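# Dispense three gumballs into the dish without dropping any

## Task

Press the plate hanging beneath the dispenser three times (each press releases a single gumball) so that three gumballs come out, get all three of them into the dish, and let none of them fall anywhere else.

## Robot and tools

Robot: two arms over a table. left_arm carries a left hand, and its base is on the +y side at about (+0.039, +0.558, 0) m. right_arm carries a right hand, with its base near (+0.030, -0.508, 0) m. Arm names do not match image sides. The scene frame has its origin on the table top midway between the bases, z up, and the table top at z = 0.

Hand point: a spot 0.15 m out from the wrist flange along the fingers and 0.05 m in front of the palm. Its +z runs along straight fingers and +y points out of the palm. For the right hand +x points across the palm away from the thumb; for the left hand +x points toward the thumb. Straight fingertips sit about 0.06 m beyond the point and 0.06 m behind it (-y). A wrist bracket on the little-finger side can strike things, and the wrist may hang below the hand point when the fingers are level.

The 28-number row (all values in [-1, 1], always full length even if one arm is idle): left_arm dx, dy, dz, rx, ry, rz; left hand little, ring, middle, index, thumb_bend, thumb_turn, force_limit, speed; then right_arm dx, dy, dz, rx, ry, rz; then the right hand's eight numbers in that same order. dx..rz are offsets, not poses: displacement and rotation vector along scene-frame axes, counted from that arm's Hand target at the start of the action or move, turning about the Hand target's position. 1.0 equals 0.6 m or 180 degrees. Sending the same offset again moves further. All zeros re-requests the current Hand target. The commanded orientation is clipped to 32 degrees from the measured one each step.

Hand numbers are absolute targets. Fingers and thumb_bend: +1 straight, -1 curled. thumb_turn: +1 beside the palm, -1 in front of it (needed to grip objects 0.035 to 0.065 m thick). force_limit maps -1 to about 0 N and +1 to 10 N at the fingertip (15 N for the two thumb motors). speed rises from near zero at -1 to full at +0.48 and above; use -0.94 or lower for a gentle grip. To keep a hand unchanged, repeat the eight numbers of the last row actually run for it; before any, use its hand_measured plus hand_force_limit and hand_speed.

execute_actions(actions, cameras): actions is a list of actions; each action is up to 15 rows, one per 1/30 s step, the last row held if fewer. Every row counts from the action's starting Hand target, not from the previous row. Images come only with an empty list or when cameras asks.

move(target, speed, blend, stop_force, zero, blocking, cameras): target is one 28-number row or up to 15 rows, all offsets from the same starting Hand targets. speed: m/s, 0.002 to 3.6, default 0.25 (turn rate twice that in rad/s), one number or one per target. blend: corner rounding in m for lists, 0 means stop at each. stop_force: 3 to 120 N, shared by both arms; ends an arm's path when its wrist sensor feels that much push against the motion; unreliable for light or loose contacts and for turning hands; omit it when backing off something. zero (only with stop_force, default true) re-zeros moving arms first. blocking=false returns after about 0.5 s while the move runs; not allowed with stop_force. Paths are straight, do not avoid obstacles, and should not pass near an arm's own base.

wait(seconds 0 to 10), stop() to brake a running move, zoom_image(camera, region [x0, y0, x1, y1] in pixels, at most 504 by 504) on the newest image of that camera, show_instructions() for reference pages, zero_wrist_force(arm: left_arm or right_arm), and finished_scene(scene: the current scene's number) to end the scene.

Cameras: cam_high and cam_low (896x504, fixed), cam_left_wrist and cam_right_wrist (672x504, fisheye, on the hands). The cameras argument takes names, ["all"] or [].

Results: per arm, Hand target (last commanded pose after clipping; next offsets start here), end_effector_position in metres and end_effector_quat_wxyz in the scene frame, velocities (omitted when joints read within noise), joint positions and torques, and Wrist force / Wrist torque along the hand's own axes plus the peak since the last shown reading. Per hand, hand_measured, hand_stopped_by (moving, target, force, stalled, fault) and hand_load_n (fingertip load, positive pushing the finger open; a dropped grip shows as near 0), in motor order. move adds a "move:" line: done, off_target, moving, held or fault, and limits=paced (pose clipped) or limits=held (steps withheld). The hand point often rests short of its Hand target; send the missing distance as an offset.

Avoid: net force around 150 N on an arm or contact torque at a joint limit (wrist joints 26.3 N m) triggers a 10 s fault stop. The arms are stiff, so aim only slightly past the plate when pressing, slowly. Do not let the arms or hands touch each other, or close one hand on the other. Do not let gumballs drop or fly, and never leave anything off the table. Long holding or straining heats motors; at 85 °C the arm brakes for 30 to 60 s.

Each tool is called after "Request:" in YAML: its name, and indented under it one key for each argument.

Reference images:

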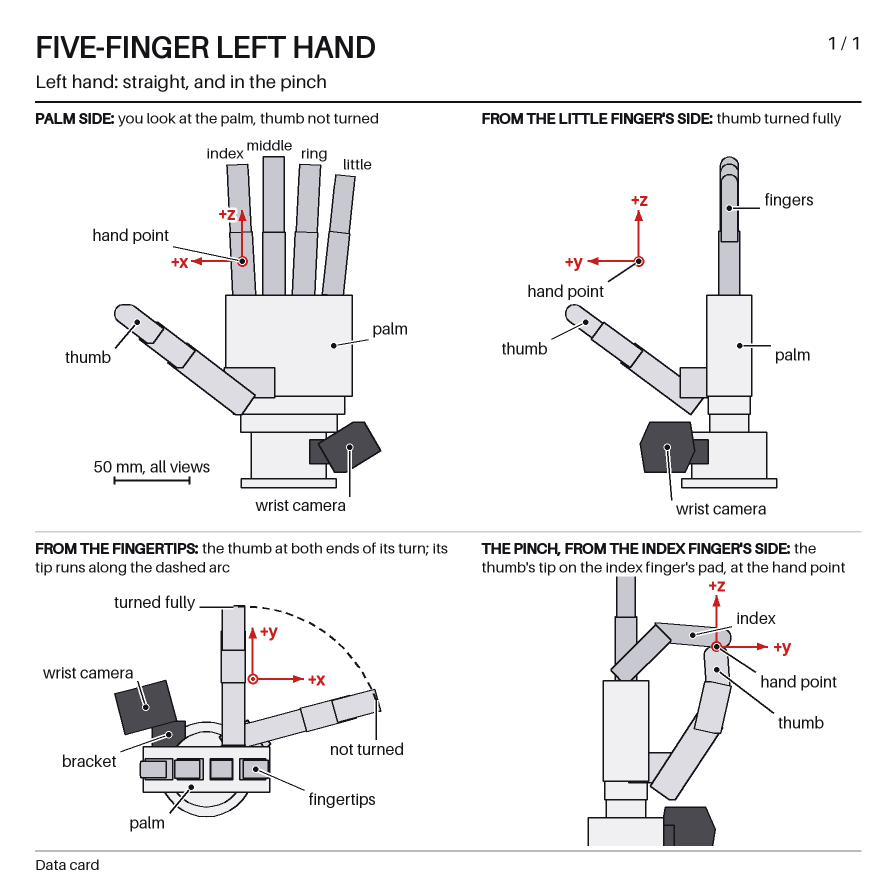

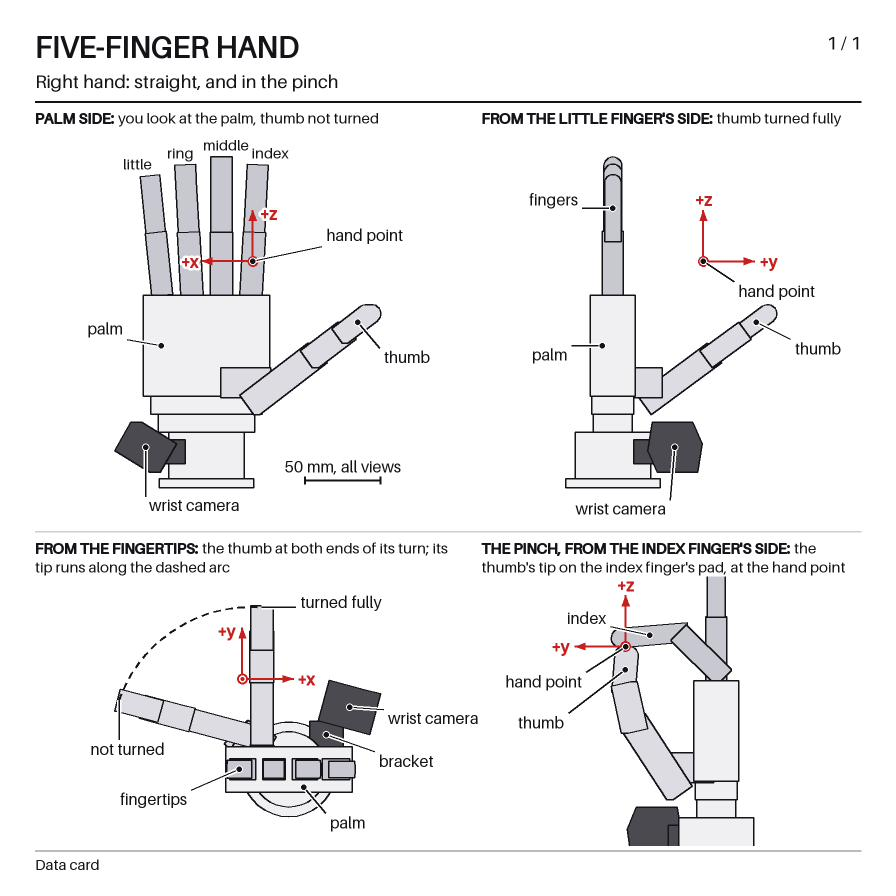

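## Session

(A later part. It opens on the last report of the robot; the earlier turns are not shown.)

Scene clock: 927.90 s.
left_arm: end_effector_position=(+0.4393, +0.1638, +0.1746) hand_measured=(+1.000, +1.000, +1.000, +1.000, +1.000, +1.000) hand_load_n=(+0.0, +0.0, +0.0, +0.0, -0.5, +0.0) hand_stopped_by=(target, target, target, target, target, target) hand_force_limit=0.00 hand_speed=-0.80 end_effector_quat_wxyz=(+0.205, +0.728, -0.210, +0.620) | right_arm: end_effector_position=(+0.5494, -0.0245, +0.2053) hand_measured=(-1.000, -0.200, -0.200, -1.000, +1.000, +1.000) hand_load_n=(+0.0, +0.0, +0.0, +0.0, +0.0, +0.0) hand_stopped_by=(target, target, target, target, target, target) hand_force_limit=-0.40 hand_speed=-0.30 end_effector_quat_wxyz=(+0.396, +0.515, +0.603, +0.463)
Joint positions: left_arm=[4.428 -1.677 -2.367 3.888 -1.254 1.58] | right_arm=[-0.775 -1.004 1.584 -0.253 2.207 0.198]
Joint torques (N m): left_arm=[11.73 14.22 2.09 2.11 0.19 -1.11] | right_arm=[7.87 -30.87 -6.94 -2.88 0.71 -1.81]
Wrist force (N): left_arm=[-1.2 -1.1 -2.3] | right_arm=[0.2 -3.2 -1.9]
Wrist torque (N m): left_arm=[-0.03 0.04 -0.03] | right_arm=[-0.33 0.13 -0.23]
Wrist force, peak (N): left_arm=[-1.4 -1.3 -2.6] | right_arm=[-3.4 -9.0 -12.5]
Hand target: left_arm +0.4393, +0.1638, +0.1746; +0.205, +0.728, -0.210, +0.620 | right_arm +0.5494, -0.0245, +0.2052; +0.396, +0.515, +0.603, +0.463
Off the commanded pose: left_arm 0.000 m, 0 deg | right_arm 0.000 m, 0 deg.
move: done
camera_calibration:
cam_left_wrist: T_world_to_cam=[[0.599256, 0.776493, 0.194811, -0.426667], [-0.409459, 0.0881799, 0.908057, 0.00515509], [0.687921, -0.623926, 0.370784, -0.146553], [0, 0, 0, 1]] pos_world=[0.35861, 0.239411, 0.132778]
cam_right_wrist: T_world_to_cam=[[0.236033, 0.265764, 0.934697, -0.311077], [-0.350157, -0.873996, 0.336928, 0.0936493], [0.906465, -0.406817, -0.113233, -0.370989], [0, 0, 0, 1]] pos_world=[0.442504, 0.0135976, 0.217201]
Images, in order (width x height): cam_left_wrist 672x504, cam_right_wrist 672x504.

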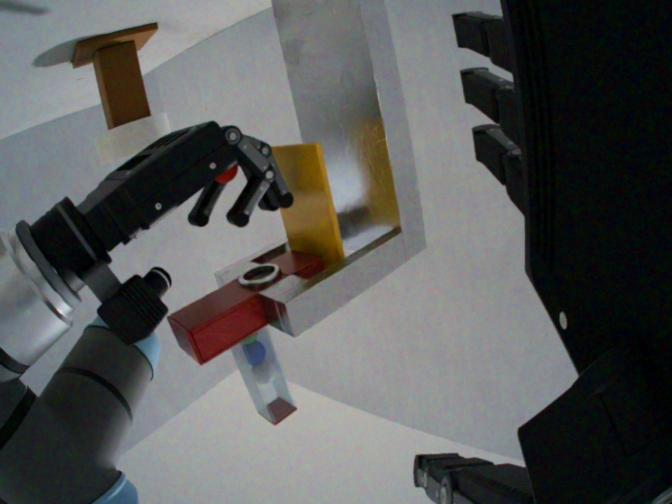

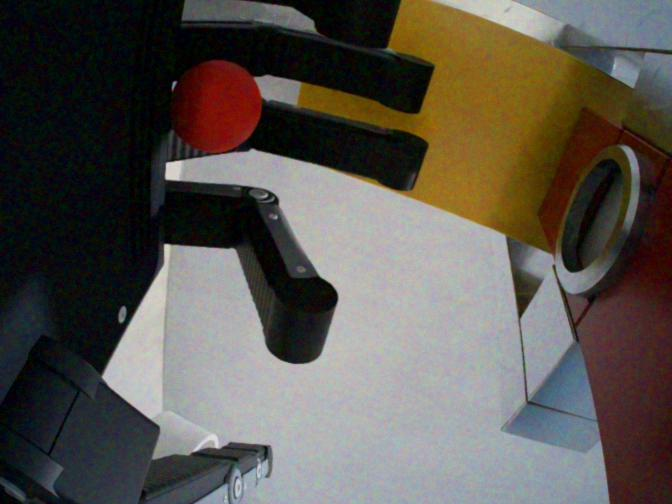

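Request:
move:
  target:
    - [0,0,0,0,0,0,1,1,1,1,1,1,0,-0.8,-0.1133,-0.0178,0,0,0,0,-1,-0.2,-0.2,-1,1,1,-0.4,-0.3]
    - [0,0,0,0,0,0,1,1,1,1,1,1,0,-0.8,-0.1175,-0.204,0.0167,0,0,0,-1,-0.2,-0.2,-1,1,1,-0.4,-0.3]
    - [0,0,0,0,0,0,1,1,1,1,1,1,0,-0.8,-0.1073,-0.3092,0.1083,-0.0096,0.0576,0.0016,-1,-0.2,-0.2,-1,1,1,-0.4,-0.3]
    - [0,0,0,0,0,0,1,1,1,1,1,1,0,-0.8,-0.0103,-0.4577,0.075,-0.0319,0.1921,0.0054,-1,-0.2,-0.2,-1,1,1,-0.4,-0.3]
  speed: 0.12
  blend: [0.02,0.02,0.02,0]
  cameras: ["all"]

Request:
zoom_image:
  camera: "cam_low"
  region: [0, 60, 220, 240]

Request:
zoom_image:
  camera: "cam_high"
  region: [280, 220, 440, 360]

Scene clock: 953.73 s.
left_arm: end_effector_position=(+0.4393, +0.1638, +0.1746) hand_measured=(+1.000, +1.000, +1.000, +1.000, +1.000, +1.000) hand_load_n=(+0.0, +0.0, +0.0, +0.0, +0.0, +0.0) hand_stopped_by=(target, target, target, target, target, target) hand_force_limit=0.00 hand_speed=-0.80 end_effector_quat_wxyz=(+0.205, +0.728, -0.210, +0.620) | right_arm: end_effector_position=(+0.5432, -0.2991, +0.2502) hand_measured=(-1.000, -0.200, -0.200, -1.000, +1.000, +1.000) hand_load_n=(+0.0, +0.0, +0.0, +0.0, +0.0, +0.0) hand_stopped_by=(target, target, target, target, target, target) hand_force_limit=-0.40 hand_speed=-0.30 end_effector_quat_wxyz=(+0.220, +0.604, +0.720, +0.262)
Joint positions: left_arm=[4.428 -1.677 -2.367 3.888 -1.254 1.58] | right_arm=[-1.378 -1.47 1.775 0.567 1.598 0.033]
Joint torques (N m): left_arm=[13.37 15.48 2.06 1.85 0.25 -1.27] | right_arm=[-9.06 -13.56 -33.47 3.08 -2.24 -2.37]
Wrist force (N): left_arm=[-1.1 -1.1 -2.6] | right_arm=[0.0 -3.0 -1.8]
Wrist torque (N m): left_arm=[-0.01 0.00 -0.02] | right_arm=[-0.28 0.09 -0.12]
Wrist force, peak (N): left_arm=[-1.4 -1.5 -2.6] | right_arm=[1.0 -3.4 -2.2]
Hand target: left_arm +0.4393, +0.1638, +0.1746; +0.205, +0.728, -0.210, +0.620 | right_arm +0.5433, -0.2991, +0.2502; +0.220, +0.604, +0.720, +0.262
Off the commanded pose: left_arm 0.000 m, 0 deg | right_arm 0.000 m, 0 deg.
move: done
camera_calibration:
cam_left_wrist: T_world_to_cam=[[0.599256, 0.776493, 0.194811, -0.426667], [-0.409459, 0.0881799, 0.908057, 0.00515509], [0.687921, -0.623926, 0.370784, -0.146553], [0, 0, 0, 1]] pos_world=[0.35861, 0.239411, 0.132778]
cam_right_wrist: T_world_to_cam=[[0.710902, 0.353874, 0.607776, -0.428461], [-0.0582783, -0.831575, 0.552346, -0.363461], [0.700872, -0.428084, -0.570545, -0.252201], [0, 0, 0, 1]] pos_world=[0.460173, -0.258587, 0.317272]

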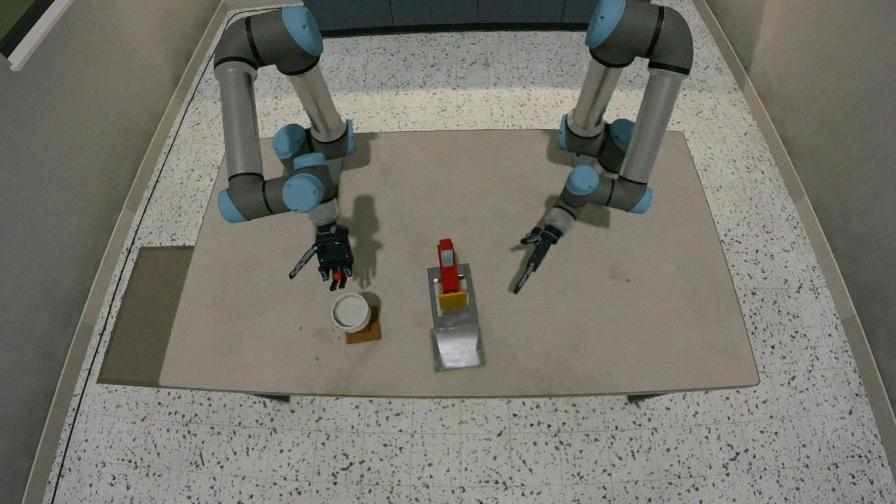

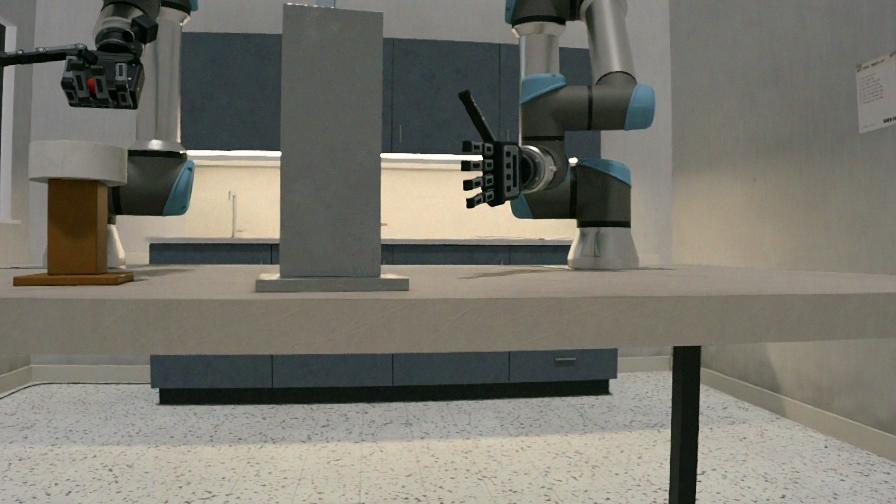

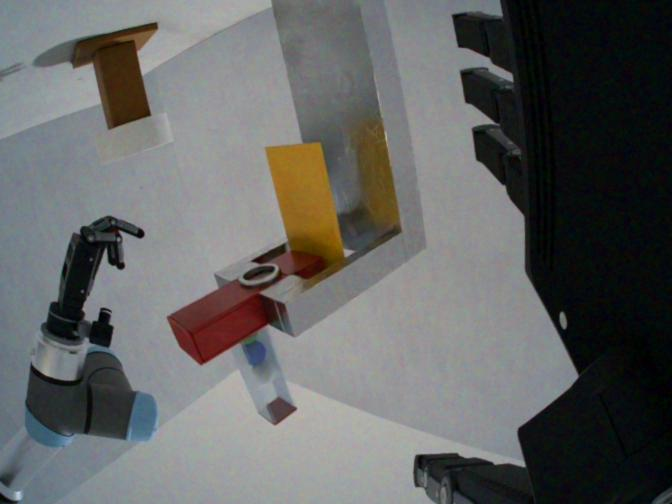

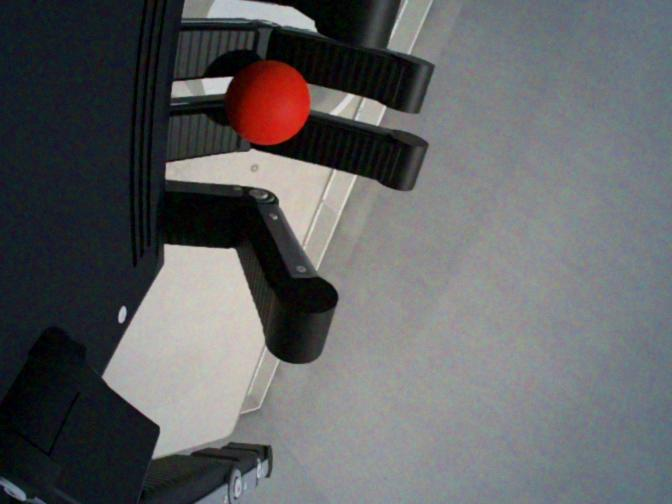

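Scaled by 2.291 from the camera's 896x504 image, which has a finer 1280x720 frame.

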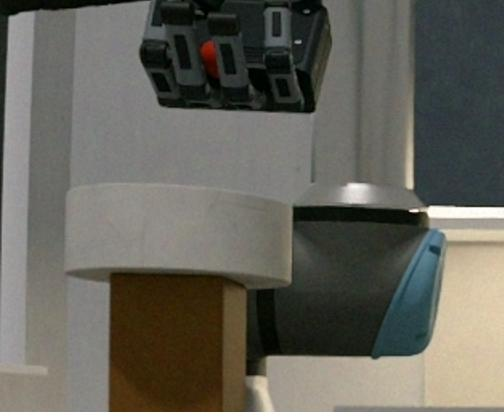

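Scaled by 3.150 from the camera's 896x504 image, which has a finer 1280x720 frame.

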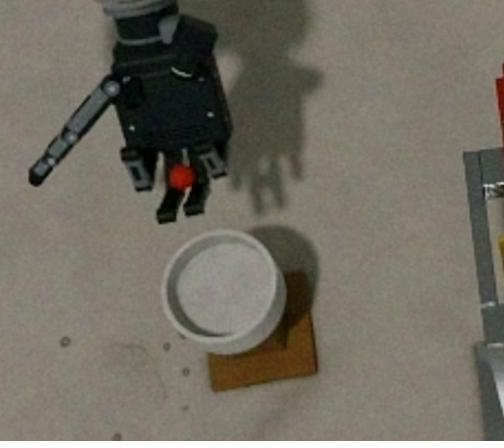

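Request:
move:
  target: [0,0,0,0,0,0,1,1,1,1,1,1,0,-0.8,0.0115,0.0117,-0.058,0,0,0,-1,-0.2,-0.2,-1,1,1,-0.4,-0.3]
  speed: 0.06
  stop_force: 6
  cameras: ["all"]

Request:
zoom_image:
  camera: "cam_low"
  region: [0, 60, 220, 240]

Request:
zoom_image:
  camera: "cam_high"
  region: [280, 220, 440, 360]

Scene clock: 977.10 s.
left_arm: end_effector_position=(+0.4393, +0.1638, +0.1746) hand_measured=(+1.000, +1.000, +1.000, +1.000, +1.000, +1.000) hand_load_n=(+0.0, +0.0, +0.0, +0.0, +0.0, +0.0) hand_stopped_by=(target, target, target, target, target, target) hand_force_limit=0.00 hand_speed=-0.80 end_effector_quat_wxyz=(+0.205, +0.728, -0.210, +0.620) | right_arm: end_effector_position=(+0.5502, -0.2921, +0.2154) hand_measured=(-1.000, -0.200, -0.200, -1.000, +1.000, +1.000) hand_load_n=(+0.0, +0.0, +0.5, +0.0, +0.0, +0.0) hand_stopped_by=(target, target, target, target, target, target) hand_force_limit=-0.40 hand_speed=-0.30 end_effector_quat_wxyz=(+0.220, +0.604, +0.720, +0.262)
Joint positions: left_arm=[4.428 -1.677 -2.367 3.888 -1.254 1.58] | right_arm=[-1.362 -1.417 1.81 0.481 1.608 0.045]
Joint torques (N m): left_arm=[12.26 14.8 2.46 1.92 0.3 -0.86] | right_arm=[10.26 -15.25 -8.65 -1.44 1.58 1.71]
Wrist force (N): left_arm=[-1.0 -1.3 -2.2] | right_arm=[0.0 -3.2 -1.6]
Wrist torque (N m): left_arm=[-0.08 0.02 -0.01] | right_arm=[-0.32 0.13 -0.19]
Wrist force, peak (N): left_arm=[-1.3 -1.3 -2.6] | right_arm=[0.0 -3.2 -1.9]
Hand target: left_arm +0.4393, +0.1638, +0.1746; +0.205, +0.728, -0.210, +0.620 | right_arm +0.5502, -0.2921, +0.2154; +0.220, +0.604, +0.720, +0.262
Off the commanded pose: left_arm 0.000 m, 0 deg | right_arm 0.000 m, 0 deg.
move: done
camera_calibration:
cam_left_wrist: T_world_to_cam=[[0.599256, 0.776493, 0.194811, -0.426667], [-0.409459, 0.0881799, 0.908057, 0.00515509], [0.687921, -0.623926, 0.370784, -0.146553], [0, 0, 0, 1]] pos_world=[0.35861, 0.239411, 0.132778]
cam_right_wrist: T_world_to_cam=[[0.711006, 0.353986, 0.607589, -0.41466], [-0.058099, -0.831525, 0.552441, -0.338114], [0.700781, -0.428089, -0.570653, -0.273824], [0, 0, 0, 1]] pos_world=[0.467073, -0.251587, 0.282472]

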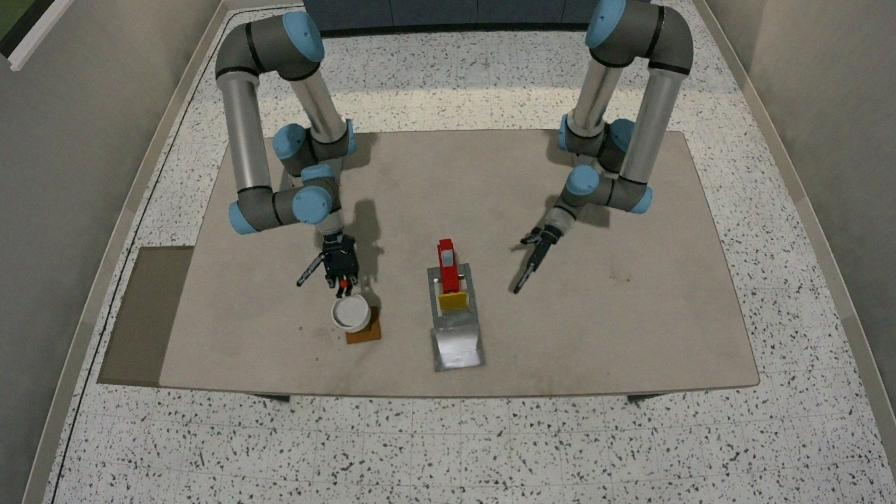

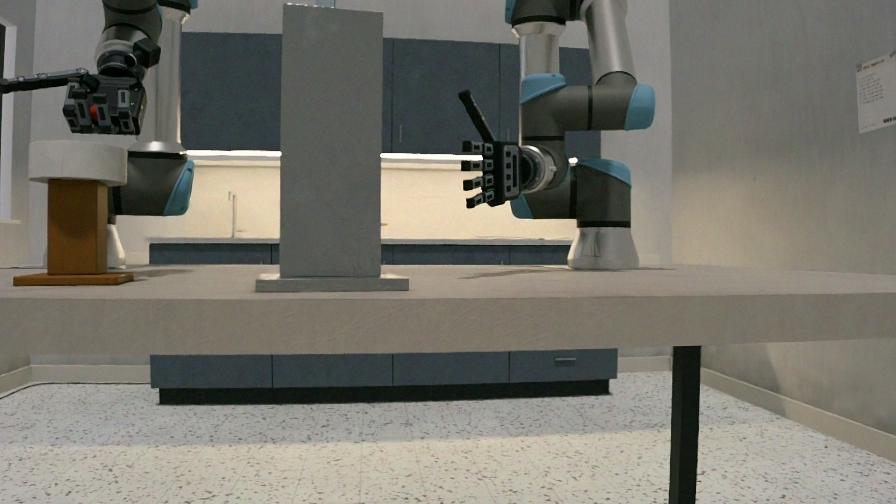

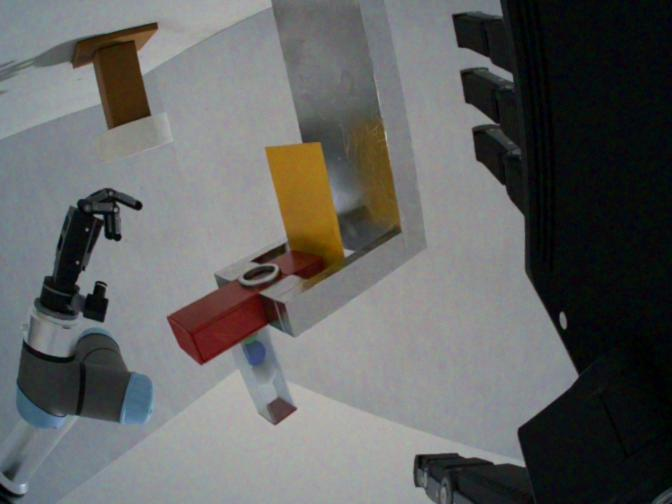

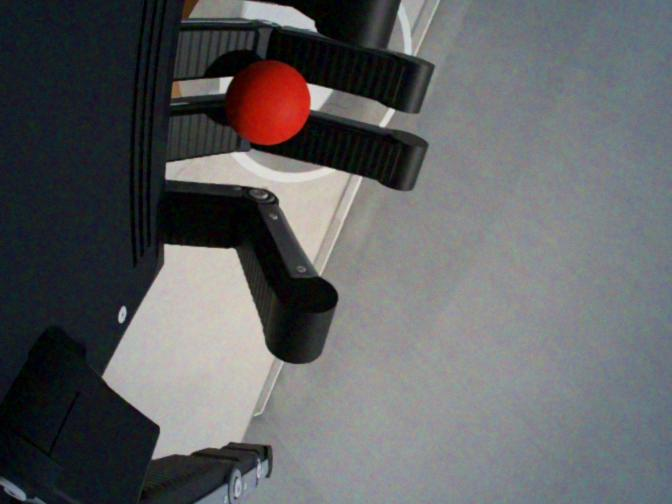

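Scaled by 2.291 from the camera's 896x504 image, which has a finer 1280x720 frame.

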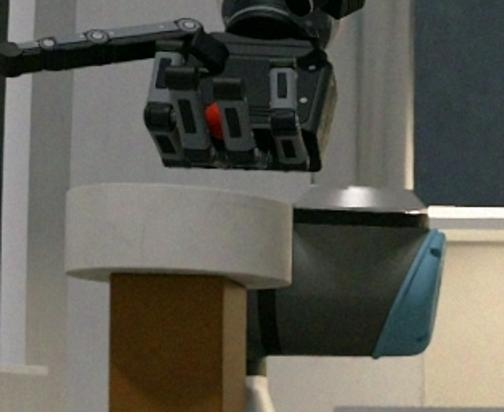

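Scaled by 3.150 from the camera's 896x504 image, which has a finer 1280x720 frame.

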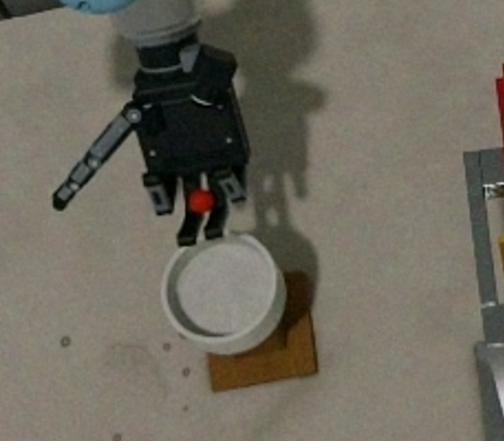

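Request:
move:
  target: [0,0,0,0,0,0,1,1,1,1,1,1,0,-0.8,0,0,0,0,0,0,-1,0.45,0.45,-1,1,1,-0.4,-0.9]
  cameras: ["all"]

Request:
zoom_image:
  camera: "cam_high"
  region: [280, 220, 440, 360]

Scene clock: 997.80 s.
left_arm: end_effector_position=(+0.4393, +0.1638, +0.1746) hand_measured=(+1.000, +1.000, +1.000, +1.000, +1.000, +1.000) hand_load_n=(+0.0, +0.0, +0.0, +0.0, +0.0, +0.0) hand_stopped_by=(target, target, target, target, target, target) hand_force_limit=0.00 hand_speed=-0.80 end_effector_quat_wxyz=(+0.205, +0.728, -0.210, +0.620) | right_arm: end_effector_position=(+0.5502, -0.2921, +0.2154) hand_measured=(-1.000, +0.450, +0.450, -1.000, +1.000, +1.000) hand_load_n=(+0.0, +0.0, +0.0, +0.0, +0.0, +0.0) hand_stopped_by=(target, target, target, target, target, target) hand_force_limit=-0.40 hand_speed=-0.90 end_effector_quat_wxyz=(+0.220, +0.604, +0.720, +0.262)
Joint positions: left_arm=[4.428 -1.677 -2.367 3.888 -1.254 1.58] | right_arm=[-1.362 -1.417 1.81 0.481 1.608 0.045]
Joint torques (N m): left_arm=[13.45 15.14 1.7 1.95 -0.04 -0.7] | right_arm=[9.84 -15.35 -9 -1.53 1.59 1.96]
Wrist force (N): left_arm=[-1.3 -1.2 -2.3] | right_arm=[0.1 -2.8 -1.6]
Wrist torque (N m): left_arm=[-0.05 0.04 -0.03] | right_arm=[-0.28 0.12 -0.18]
Wrist force, peak (N): left_arm=[-1.2 -1.4 -2.5] | right_arm=[-0.3 -3.2 -1.8]
Hand target: left_arm +0.4393, +0.1638, +0.1746; +0.205, +0.728, -0.210, +0.620 | right_arm +0.5502, -0.2921, +0.2154; +0.220, +0.604, +0.720, +0.262
Off the commanded pose: left_arm 0.000 m, 0 deg | right_arm 0.000 m, 0 deg.
move: done
camera_calibration:
cam_left_wrist: T_world_to_cam=[[0.599256, 0.776493, 0.194811, -0.426667], [-0.409459, 0.0881799, 0.908057, 0.00515509], [0.687921, -0.623926, 0.370784, -0.146553], [0, 0, 0, 1]] pos_world=[0.35861, 0.239411, 0.132778]
cam_right_wrist: T_world_to_cam=[[0.711006, 0.353986, 0.607589, -0.41466], [-0.058099, -0.831525, 0.552441, -0.338114], [0.700781, -0.428089, -0.570653, -0.273824], [0, 0, 0, 1]] pos_world=[0.467073, -0.251587, 0.282472]

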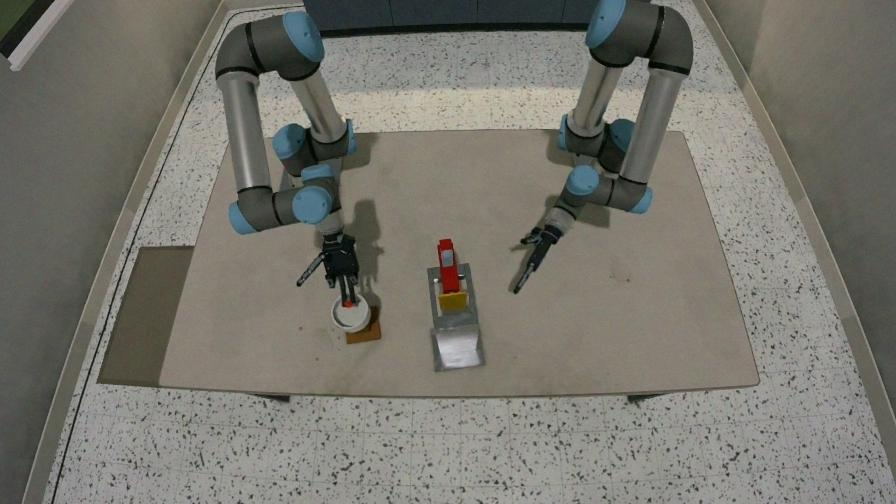

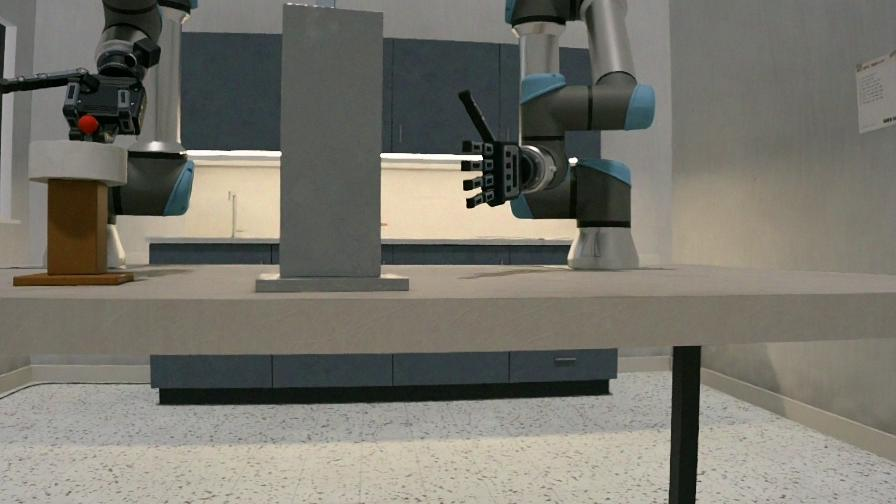

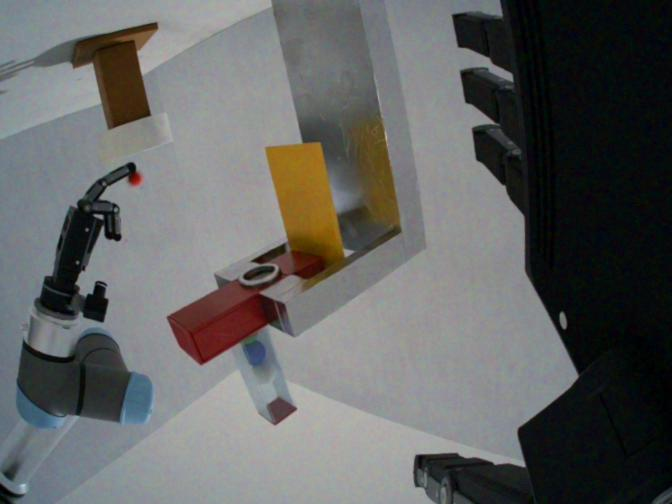

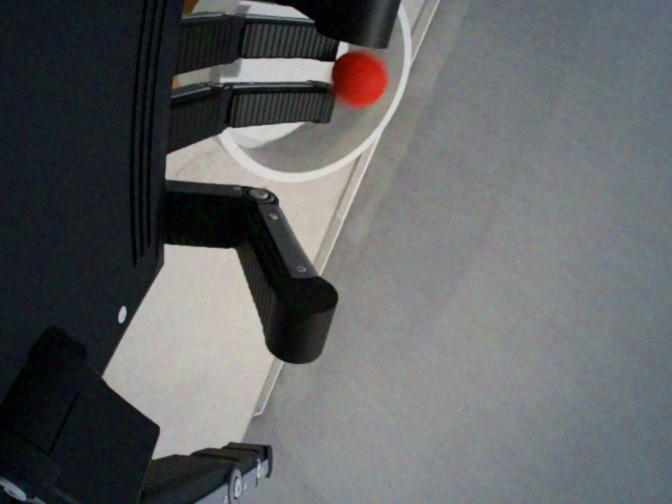

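Scaled by 3.150 from the camera's 896x504 image, which has a finer 1280x720 frame.

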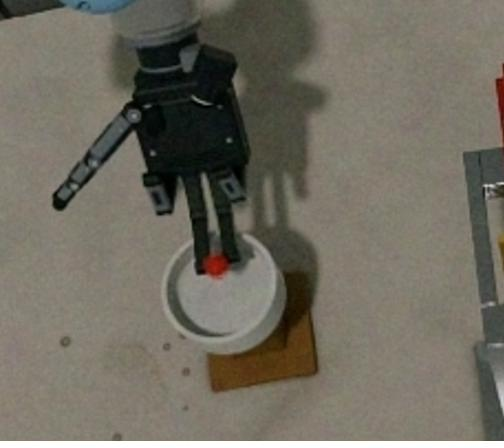

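Request:
wait:
  seconds: 0.1
  cameras: ["cam_high","cam_right_wrist"]

Request:
zoom_image:
  camera: "cam_high"
  region: [280, 220, 440, 360]

Scene clock: 1005.67 s.
left_arm: end_effector_position=(+0.4393, +0.1638, +0.1746) hand_measured=(+1.000, +1.000, +1.000, +1.000, +1.000, +1.000) hand_load_n=(+0.0, +0.0, +0.0, +0.0, +0.0, +0.5) hand_stopped_by=(target, target, target, target, target, target) hand_force_limit=0.00 hand_speed=-0.80 end_effector_quat_wxyz=(+0.205, +0.728, -0.210, +0.620) | right_arm: end_effector_position=(+0.5502, -0.2921, +0.2154) hand_measured=(-1.000, +0.450, +0.450, -1.000, +1.000, +1.000) hand_load_n=(+0.0, +0.0, +0.0, +0.0, -0.5, +0.0) hand_stopped_by=(target, target, target, target, target, target) hand_force_limit=-0.40 hand_speed=-0.90 end_effector_quat_wxyz=(+0.220, +0.604, +0.720, +0.262)
Joint positions: left_arm=[4.428 -1.677 -2.367 3.888 -1.254 1.58] | right_arm=[-1.362 -1.417 1.81 0.481 1.608 0.045]
Joint torques (N m): left_arm=[12.31 16.91 2.88 1.76 -0.21 -0.8] | right_arm=[9.99 -15.11 -13.09 -1.04 0.98 1.84]
Wrist force (N): left_arm=[-0.9 -1.4 -2.4] | right_arm=[0.2 -3.0 -1.8]
Wrist torque (N m): left_arm=[-0.06 0.00 -0.01] | right_arm=[-0.29 0.10 -0.17]
Wrist force, peak (N): left_arm=[-1.1 -1.2 -2.7] | right_arm=[-0.2 -3.3 -1.8]
Hand target: left_arm +0.4393, +0.1638, +0.1746; +0.205, +0.728, -0.210, +0.620 | right_arm +0.5502, -0.2921, +0.2154; +0.220, +0.604, +0.720, +0.262
Off the commanded pose: left_arm 0.000 m, 0 deg | right_arm 0.000 m, 0 deg.
wait: 0.10 s; at rest from the start
camera_calibration:
cam_right_wrist: T_world_to_cam=[[0.711006, 0.353986, 0.607589, -0.41466], [-0.058099, -0.831525, 0.552441, -0.338114], [0.700781, -0.428089, -0.570653, -0.273824], [0, 0, 0, 1]] pos_world=[0.467073, -0.251587, 0.282472]
Images, in order (width x height): cam_high 896x504, cam_right_wrist 672x504.

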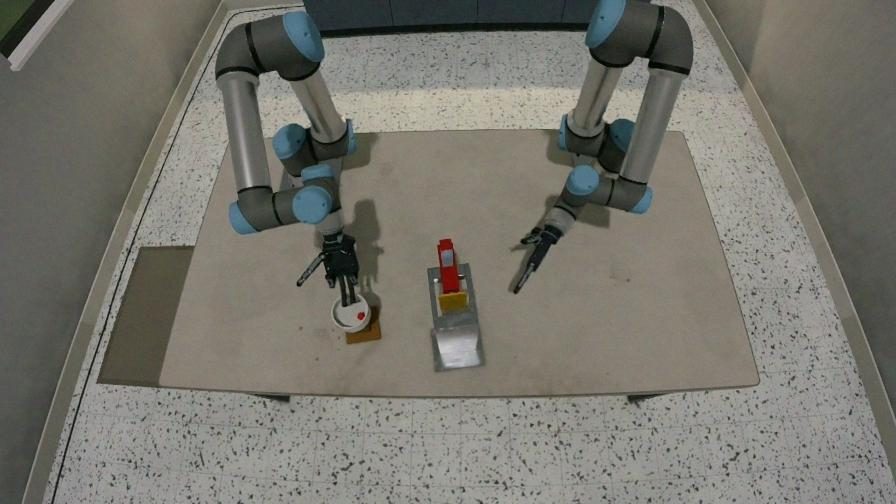

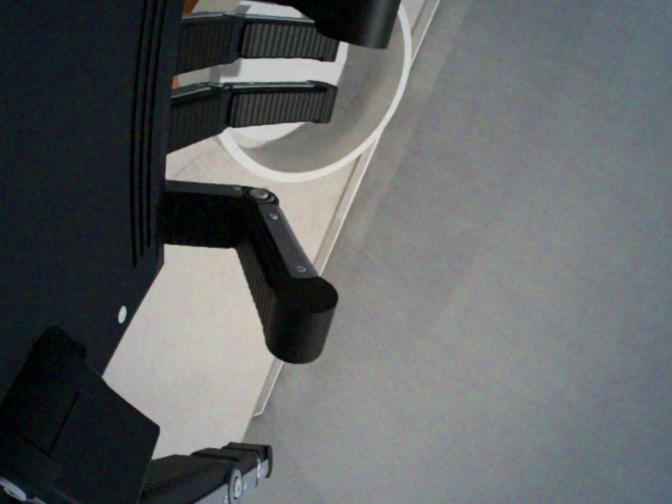

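Scaled by 3.150 from the camera's 896x504 image, which has a finer 1280x720 frame.

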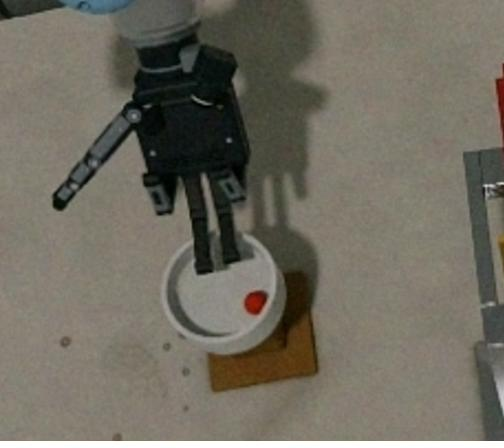

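Request:
move:
  target:
    - [0,0,0,0,0,0,1,1,1,1,1,1,0,-0.8,-0.0083,0,0.075,0,0,0,-1,-0.2,-0.2,-1,1,1,-0.4,-0.3]
    - [0,0,0,0,0,0,1,1,1,1,1,1,0,-0.8,-0.1087,0.1368,0.091,0.0191,-0.1153,-0.0032,-1,-0.2,-0.2,-1,1,1,-0.4,-0.3]
    - [0,0,0,0,0,0,1,1,1,1,1,1,0,-0.8,-0.1188,0.242,-0.0007,0.0319,-0.1921,-0.0054,-1,-0.2,-0.2,-1,1,1,-0.4,-0.3]
    - [0,0,0,0,0,0,1,1,1,1,1,1,0,-0.8,-0.1147,0.4282,-0.0173,0.0319,-0.1921,-0.0054,-1,-0.2,-0.2,-1,1,1,-0.4,-0.3]
    - [0,0,0,0,0,0,1,1,1,1,1,1,0,-0.8,0.0055,0.447,0.011,0.0319,-0.1921,-0.0054,-1,-0.2,-0.2,-1,1,1,-0.4,-0.3]
  speed: 0.2
  blend: [0.02,0.03,0.03,0.02,0]

Request:
move:
  target: [0,0,0,0,0,0,1,1,1,1,1,1,0,-0.8,0.056,0.0089,0,0,0,0,-1,-0.2,-0.2,-1,1,1,-0.4,-0.3]
  speed: 0.04
  stop_force: 9
  cameras: ["cam_left_wrist","cam_right_wrist"]

Scene clock: 1036.40 s.
left_arm: end_effector_position=(+0.4393, +0.1638, +0.1746) hand_measured=(+1.000, +1.000, +1.000, +1.000, +1.000, +1.000) hand_load_n=(+0.0, +0.0, +0.0, +0.0, +0.0, +0.0) hand_stopped_by=(target, target, target, target, target, target) hand_force_limit=0.00 hand_speed=-0.80 end_effector_quat_wxyz=(+0.205, +0.728, -0.210, +0.620) | right_arm: end_effector_position=(+0.5534, -0.0239, +0.2220) hand_measured=(-1.000, -0.200, -0.200, -1.000, +1.000, +1.000) hand_load_n=(+0.0, +0.0, +0.0, +0.0, +0.0, +0.0) hand_stopped_by=(target, target, target, target, target, target) hand_force_limit=-0.40 hand_speed=-0.30 end_effector_quat_wxyz=(+0.396, +0.515, +0.603, +0.463)
Joint positions: left_arm=[4.428 -1.677 -2.367 3.888 -1.254 1.58] | right_arm=[-0.78 -1.021 1.561 -0.215 2.203 0.196]
Joint torques (N m): left_arm=[10.57 16.11 2.81 1.85 -0.33 -0.82] | right_arm=[-8.48 -32.95 -31.21 1.8 -1.51 -2.31]
Wrist force (N): left_arm=[-1.3 -1.1 -2.4] | right_arm=[0.0 -3.3 -2.0]
Wrist torque (N m): left_arm=[-0.03 0.05 -0.03] | right_arm=[-0.36 0.15 -0.16]
Wrist force, peak (N): left_arm=[-1.2 -1.2 -2.7] | right_arm=[1.1 -3.7 -2.5]
Hand target: left_arm +0.4393, +0.1638, +0.1746; +0.205, +0.728, -0.210, +0.620 | right_arm +0.5535, -0.0239, +0.2220; +0.396, +0.515, +0.603, +0.463
Off the commanded pose: left_arm 0.000 m, 0 deg | right_arm 0.000 m, 0 deg.
move: done

Scene clock: 1038.23 s.
left_arm: end_effector_position=(+0.4393, +0.1638, +0.1746) hand_measured=(+1.000, +1.000, +1.000, +1.000, +1.000, +1.000) hand_load_n=(+0.0, +0.0, +0.0, +0.0, +0.0, +0.0) hand_stopped_by=(target, target, target, target, target, target) hand_force_limit=0.00 hand_speed=-0.80 end_effector_quat_wxyz=(+0.205, +0.728, -0.210, +0.620) | right_arm: end_effector_position=(+0.5871, -0.0186, +0.2220) hand_measured=(-1.000, -0.200, -0.200, -1.000, +1.000, +1.000) hand_load_n=(+0.0, +0.0, -4.5, +0.0, +0.0, +0.0) hand_stopped_by=(target, target, target, target, target, target) hand_force_limit=-0.40 hand_speed=-0.30 end_effector_quat_wxyz=(+0.396, +0.515, +0.603, +0.463)
Joint positions: left_arm=[4.428 -1.677 -2.367 3.888 -1.254 1.58] | right_arm=[-0.818 -0.977 1.487 -0.193 2.167 0.182]
Joint torques (N m): left_arm=[12.39 16.74 2.25 1.96 -0.24 -0.73] | right_arm=[-9.73 -32.58 -33.22 0.84 -2.64 -2.71]
Wrist force (N): left_arm=[-1.1 -1.2 -2.6] | right_arm=[-3.2 -5.1 -6.4]
Wrist torque (N m): left_arm=[-0.02 0.02 -0.02] | right_arm=[-0.40 0.14 -0.15]
Wrist force, peak (N): left_arm=[-1.2 -1.3 -2.5] | right_arm=[-3.8 -5.3 -6.4]
Hand target: left_arm +0.4393, +0.1638, +0.1746; +0.205, +0.728, -0.210, +0.620 | right_arm +0.5871, -0.0186, +0.2220; +0.396, +0.515, +0.603, +0.463
Off the commanded pose: left_arm 0.000 m, 0 deg | right_arm 0.000 m, 0 deg.
move: done
camera_calibration:
cam_left_wrist: T_world_to_cam=[[0.599256, 0.776493, 0.194811, -0.426667], [-0.409459, 0.0881799, 0.908057, 0.00515509], [0.687921, -0.623926, 0.370784, -0.146553], [0, 0, 0, 1]] pos_world=[0.35861, 0.239411, 0.132778]
cam_right_wrist: T_world_to_cam=[[0.235981, 0.265884, 0.934676, -0.337102], [-0.350166, -0.873958, 0.337019, 0.106327], [0.906475, -0.406822, -0.113134, -0.400808], [0, 0, 0, 1]] pos_world=[0.480104, 0.0194977, 0.233901]
Images, in order (width x height): cam_left_wrist 672x504, cam_right_wrist 672x504.

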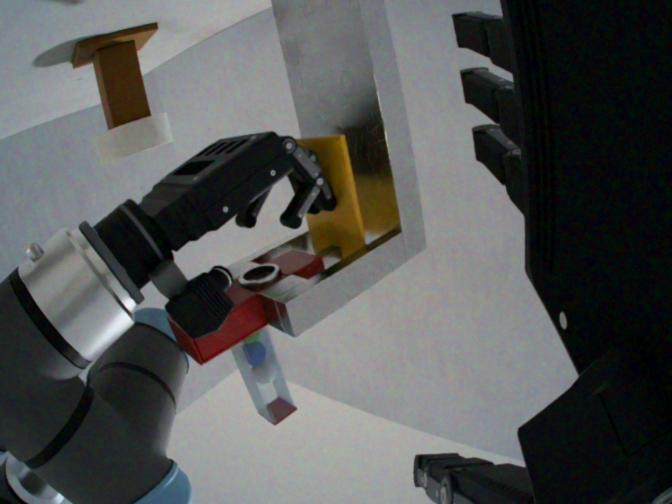

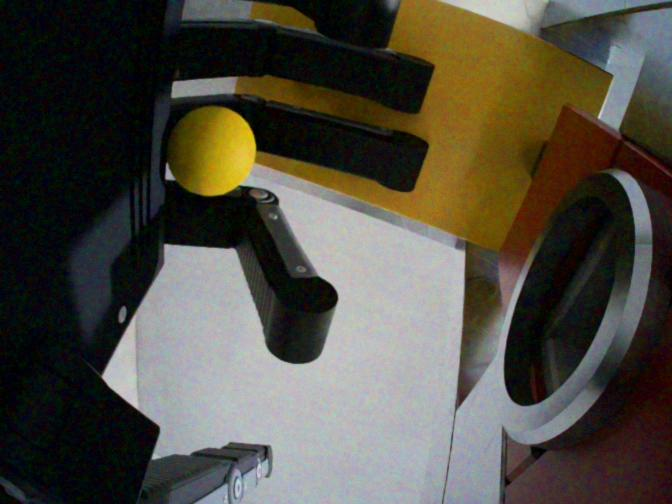

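Request:
move:
  target: [0,0,0,0,0,0,1,1,1,1,1,1,0,-0.8,-0.0198,-0.0031,0,-0.0424,-0.0067,0.0115,-1,-0.2,-0.2,-1,1,1,-0.4,-0.3]
  speed: 0.03
  cameras: ["cam_left_wrist","cam_right_wrist"]

Scene clock: 1076.87 s.
left_arm: end_effector_position=(+0.4393, +0.1638, +0.1746) hand_measured=(+1.000, +1.000, +1.000, +1.000, +1.000, +1.000) hand_load_n=(+0.0, -0.5, +0.0, +0.0, +0.0, +0.0) hand_stopped_by=(target, target, target, target, target, target) hand_force_limit=0.00 hand_speed=-0.80 end_effector_quat_wxyz=(+0.205, +0.728, -0.210, +0.620) | right_arm: end_effector_position=(+0.5752, -0.0204, +0.2220) hand_measured=(-1.000, -0.200, -0.200, -1.000, +1.000, +1.000) hand_load_n=(+0.0, +0.0, -4.5, +0.0, +0.0, +0.0) hand_stopped_by=(target, target, target, target, target, target) hand_force_limit=-0.40 hand_speed=-0.30 end_effector_quat_wxyz=(+0.427, +0.472, +0.638, +0.434)
Joint positions: left_arm=[4.428 -1.677 -2.367 3.888 -1.254 1.58] | right_arm=[-0.817 -1.004 1.544 -0.222 2.168 0.043]
Joint torques (N m): left_arm=[11.59 17.4 3.37 1.87 -0.54 -0.58] | right_arm=[7.2 -47.79 -8.56 -2.53 0.98 -1.86]
Wrist force (N): left_arm=[-1.1 -1.2 -2.3] | right_arm=[-0.6 -1.9 -6.1]
Wrist torque (N m): left_arm=[-0.04 0.03 -0.03] | right_arm=[-0.30 0.27 -0.14]
Wrist force, peak (N): left_arm=[-1.3 -1.3 -2.6] | right_arm=[-3.5 -5.1 -6.7]
Hand target: left_arm +0.4393, +0.1638, +0.1746; +0.205, +0.728, -0.210, +0.620 | right_arm +0.5752, -0.0204, +0.2220; +0.427, +0.472, +0.638, +0.434
Off the commanded pose: left_arm 0.000 m, 0 deg | right_arm 0.000 m, 0 deg.
move: done
camera_calibration:
cam_left_wrist: T_world_to_cam=[[0.599256, 0.776493, 0.194811, -0.426667], [-0.409459, 0.0881799, 0.908057, 0.00515509], [0.687921, -0.623926, 0.370784, -0.146553], [0, 0, 0, 1]] pos_world=[0.35861, 0.239411, 0.132778]
cam_right_wrist: T_world_to_cam=[[0.20482, 0.395716, 0.895242, -0.30447], [-0.327544, -0.83419, 0.443668, 0.0646518], [0.922368, -0.384103, -0.0412444, -0.415402], [0, 0, 0, 1]] pos_world=[0.466691, 0.0148583, 0.226758]
Images, in order (width x height): cam_left_wrist 672x504, cam_right_wrist 672x504.

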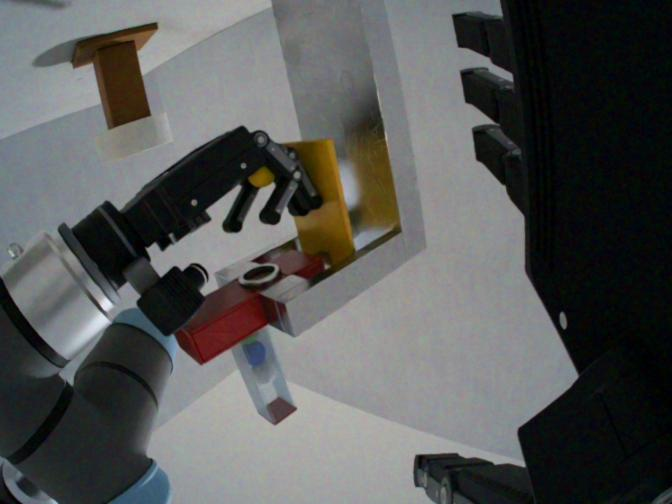

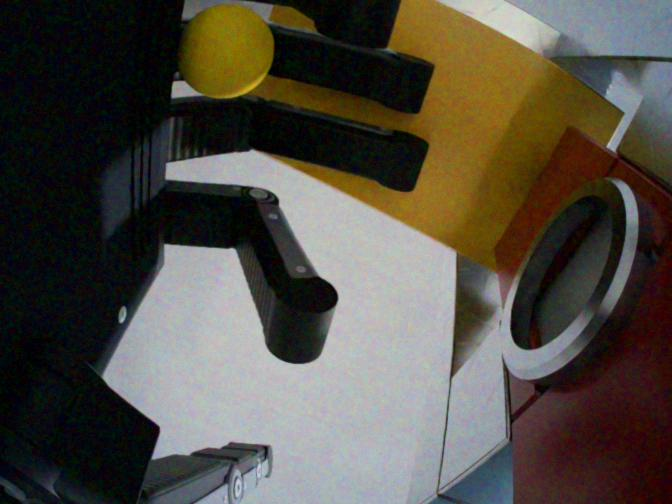

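Request:
move:
  target:
    - [0,0,0,0,0,0,1,1,1,1,1,1,0,-0.8,-0.043,-0.0068,-0.0283,0,0,0,-1,-0.2,-0.2,-1,1,1,-0.4,-0.3]
    - [0,0,0,0,0,0,1,1,1,1,1,1,0,-0.8,-0.1563,-0.0247,-0.0283,0,0,0,-1,-0.2,-0.2,-1,1,1,-0.4,-0.3]
    - [0,0,0,0,0,0,1,1,1,1,1,1,0,-0.8,-0.1605,-0.2108,-0.0117,0,0,0,-1,-0.2,-0.2,-1,1,1,-0.4,-0.3]
    - [0,0,0,0,0,0,1,1,1,1,1,1,0,-0.8,-0.1503,-0.316,0.08,-0.0096,0.0576,0.0016,-1,-0.2,-0.2,-1,1,1,-0.4,-0.3]
    - [0,0,0,0,0,0,1,1,1,1,1,1,0,-0.8,-0.0287,-0.4505,0.0467,-0.0319,0.1921,0.0054,-1,-0.2,-0.2,-1,1,1,-0.4,-0.3]
  speed: [0.05,0.1,0.12,0.12,0.12]
  blend: [0.01,0.02,0.02,0.02,0]
  cameras: ["cam_high","cam_right_wrist"]

Scene clock: 1125.57 s.
left_arm: end_effector_position=(+0.4393, +0.1638, +0.1746) hand_measured=(+1.000, +1.000, +1.000, +1.000, +1.000, +1.000) hand_load_n=(+0.0, +0.0, +0.0, +0.5, -0.5, +0.0) hand_stopped_by=(target, target, target, target, target, target) hand_force_limit=0.00 hand_speed=-0.80 end_effector_quat_wxyz=(+0.205, +0.728, -0.210, +0.620) | right_arm: end_effector_position=(+0.5579, -0.2907, +0.2500) hand_measured=(-1.000, -0.200, -0.200, -1.000, +1.000, +1.000) hand_load_n=(+0.0, +0.0, +0.0, +0.0, +0.0, +0.0) hand_stopped_by=(target, target, target, target, target, target) hand_force_limit=-0.40 hand_speed=-0.30 end_effector_quat_wxyz=(+0.237, +0.552, +0.760, +0.246)
Joint positions: left_arm=[4.428 -1.677 -2.367 3.888 -1.254 1.58] | right_arm=[-1.388 -1.441 1.75 0.564 1.591 -0.114]
Joint torques (N m): left_arm=[11.59 18.06 3.36 1.84 -0.38 -0.26] | right_arm=[-9.24 -15.9 -33.15 3.03 -2.04 -2.22]
Wrist force (N): left_arm=[-0.9 -1.2 -2.5] | right_arm=[0.1 -3.0 -1.5]
Wrist torque (N m): left_arm=[-0.04 0.00 -0.01] | right_arm=[-0.31 0.08 -0.11]
Wrist force, peak (N): left_arm=[-1.3 -1.3 -2.7] | right_arm=[-0.6 -1.9 -6.4]
Hand target: left_arm +0.4393, +0.1638, +0.1746; +0.205, +0.728, -0.210, +0.620 | right_arm +0.5580, -0.2907, +0.2500; +0.237, +0.552, +0.760, +0.246
Off the commanded pose: left_arm 0.000 m, 0 deg | right_arm 0.000 m, 0 deg.
move: done
camera_calibration:
cam_right_wrist: T_world_to_cam=[[0.656976, 0.479809, 0.58152, -0.3685], [0.0190828, -0.781674, 0.623396, -0.401961], [0.75367, -0.398459, -0.522697, -0.291875], [0, 0, 0, 1]] pos_world=[0.469744, -0.253693, 0.312309]
Images, in order (width x height): cam_high 896x504, cam_right_wrist 672x504.

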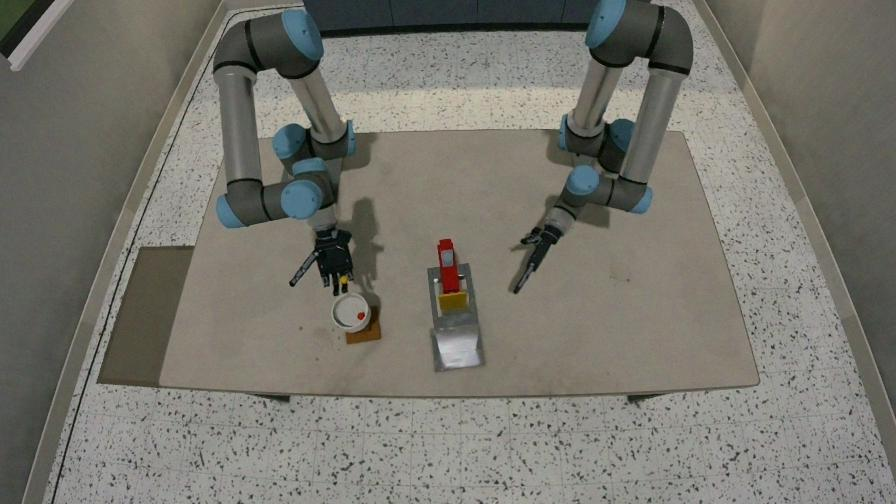

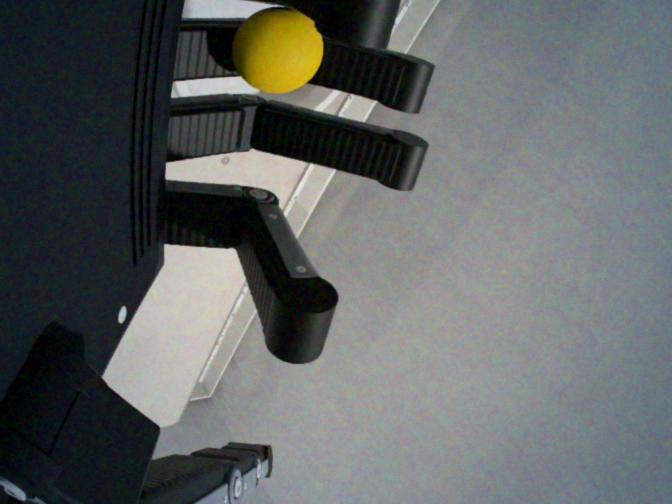

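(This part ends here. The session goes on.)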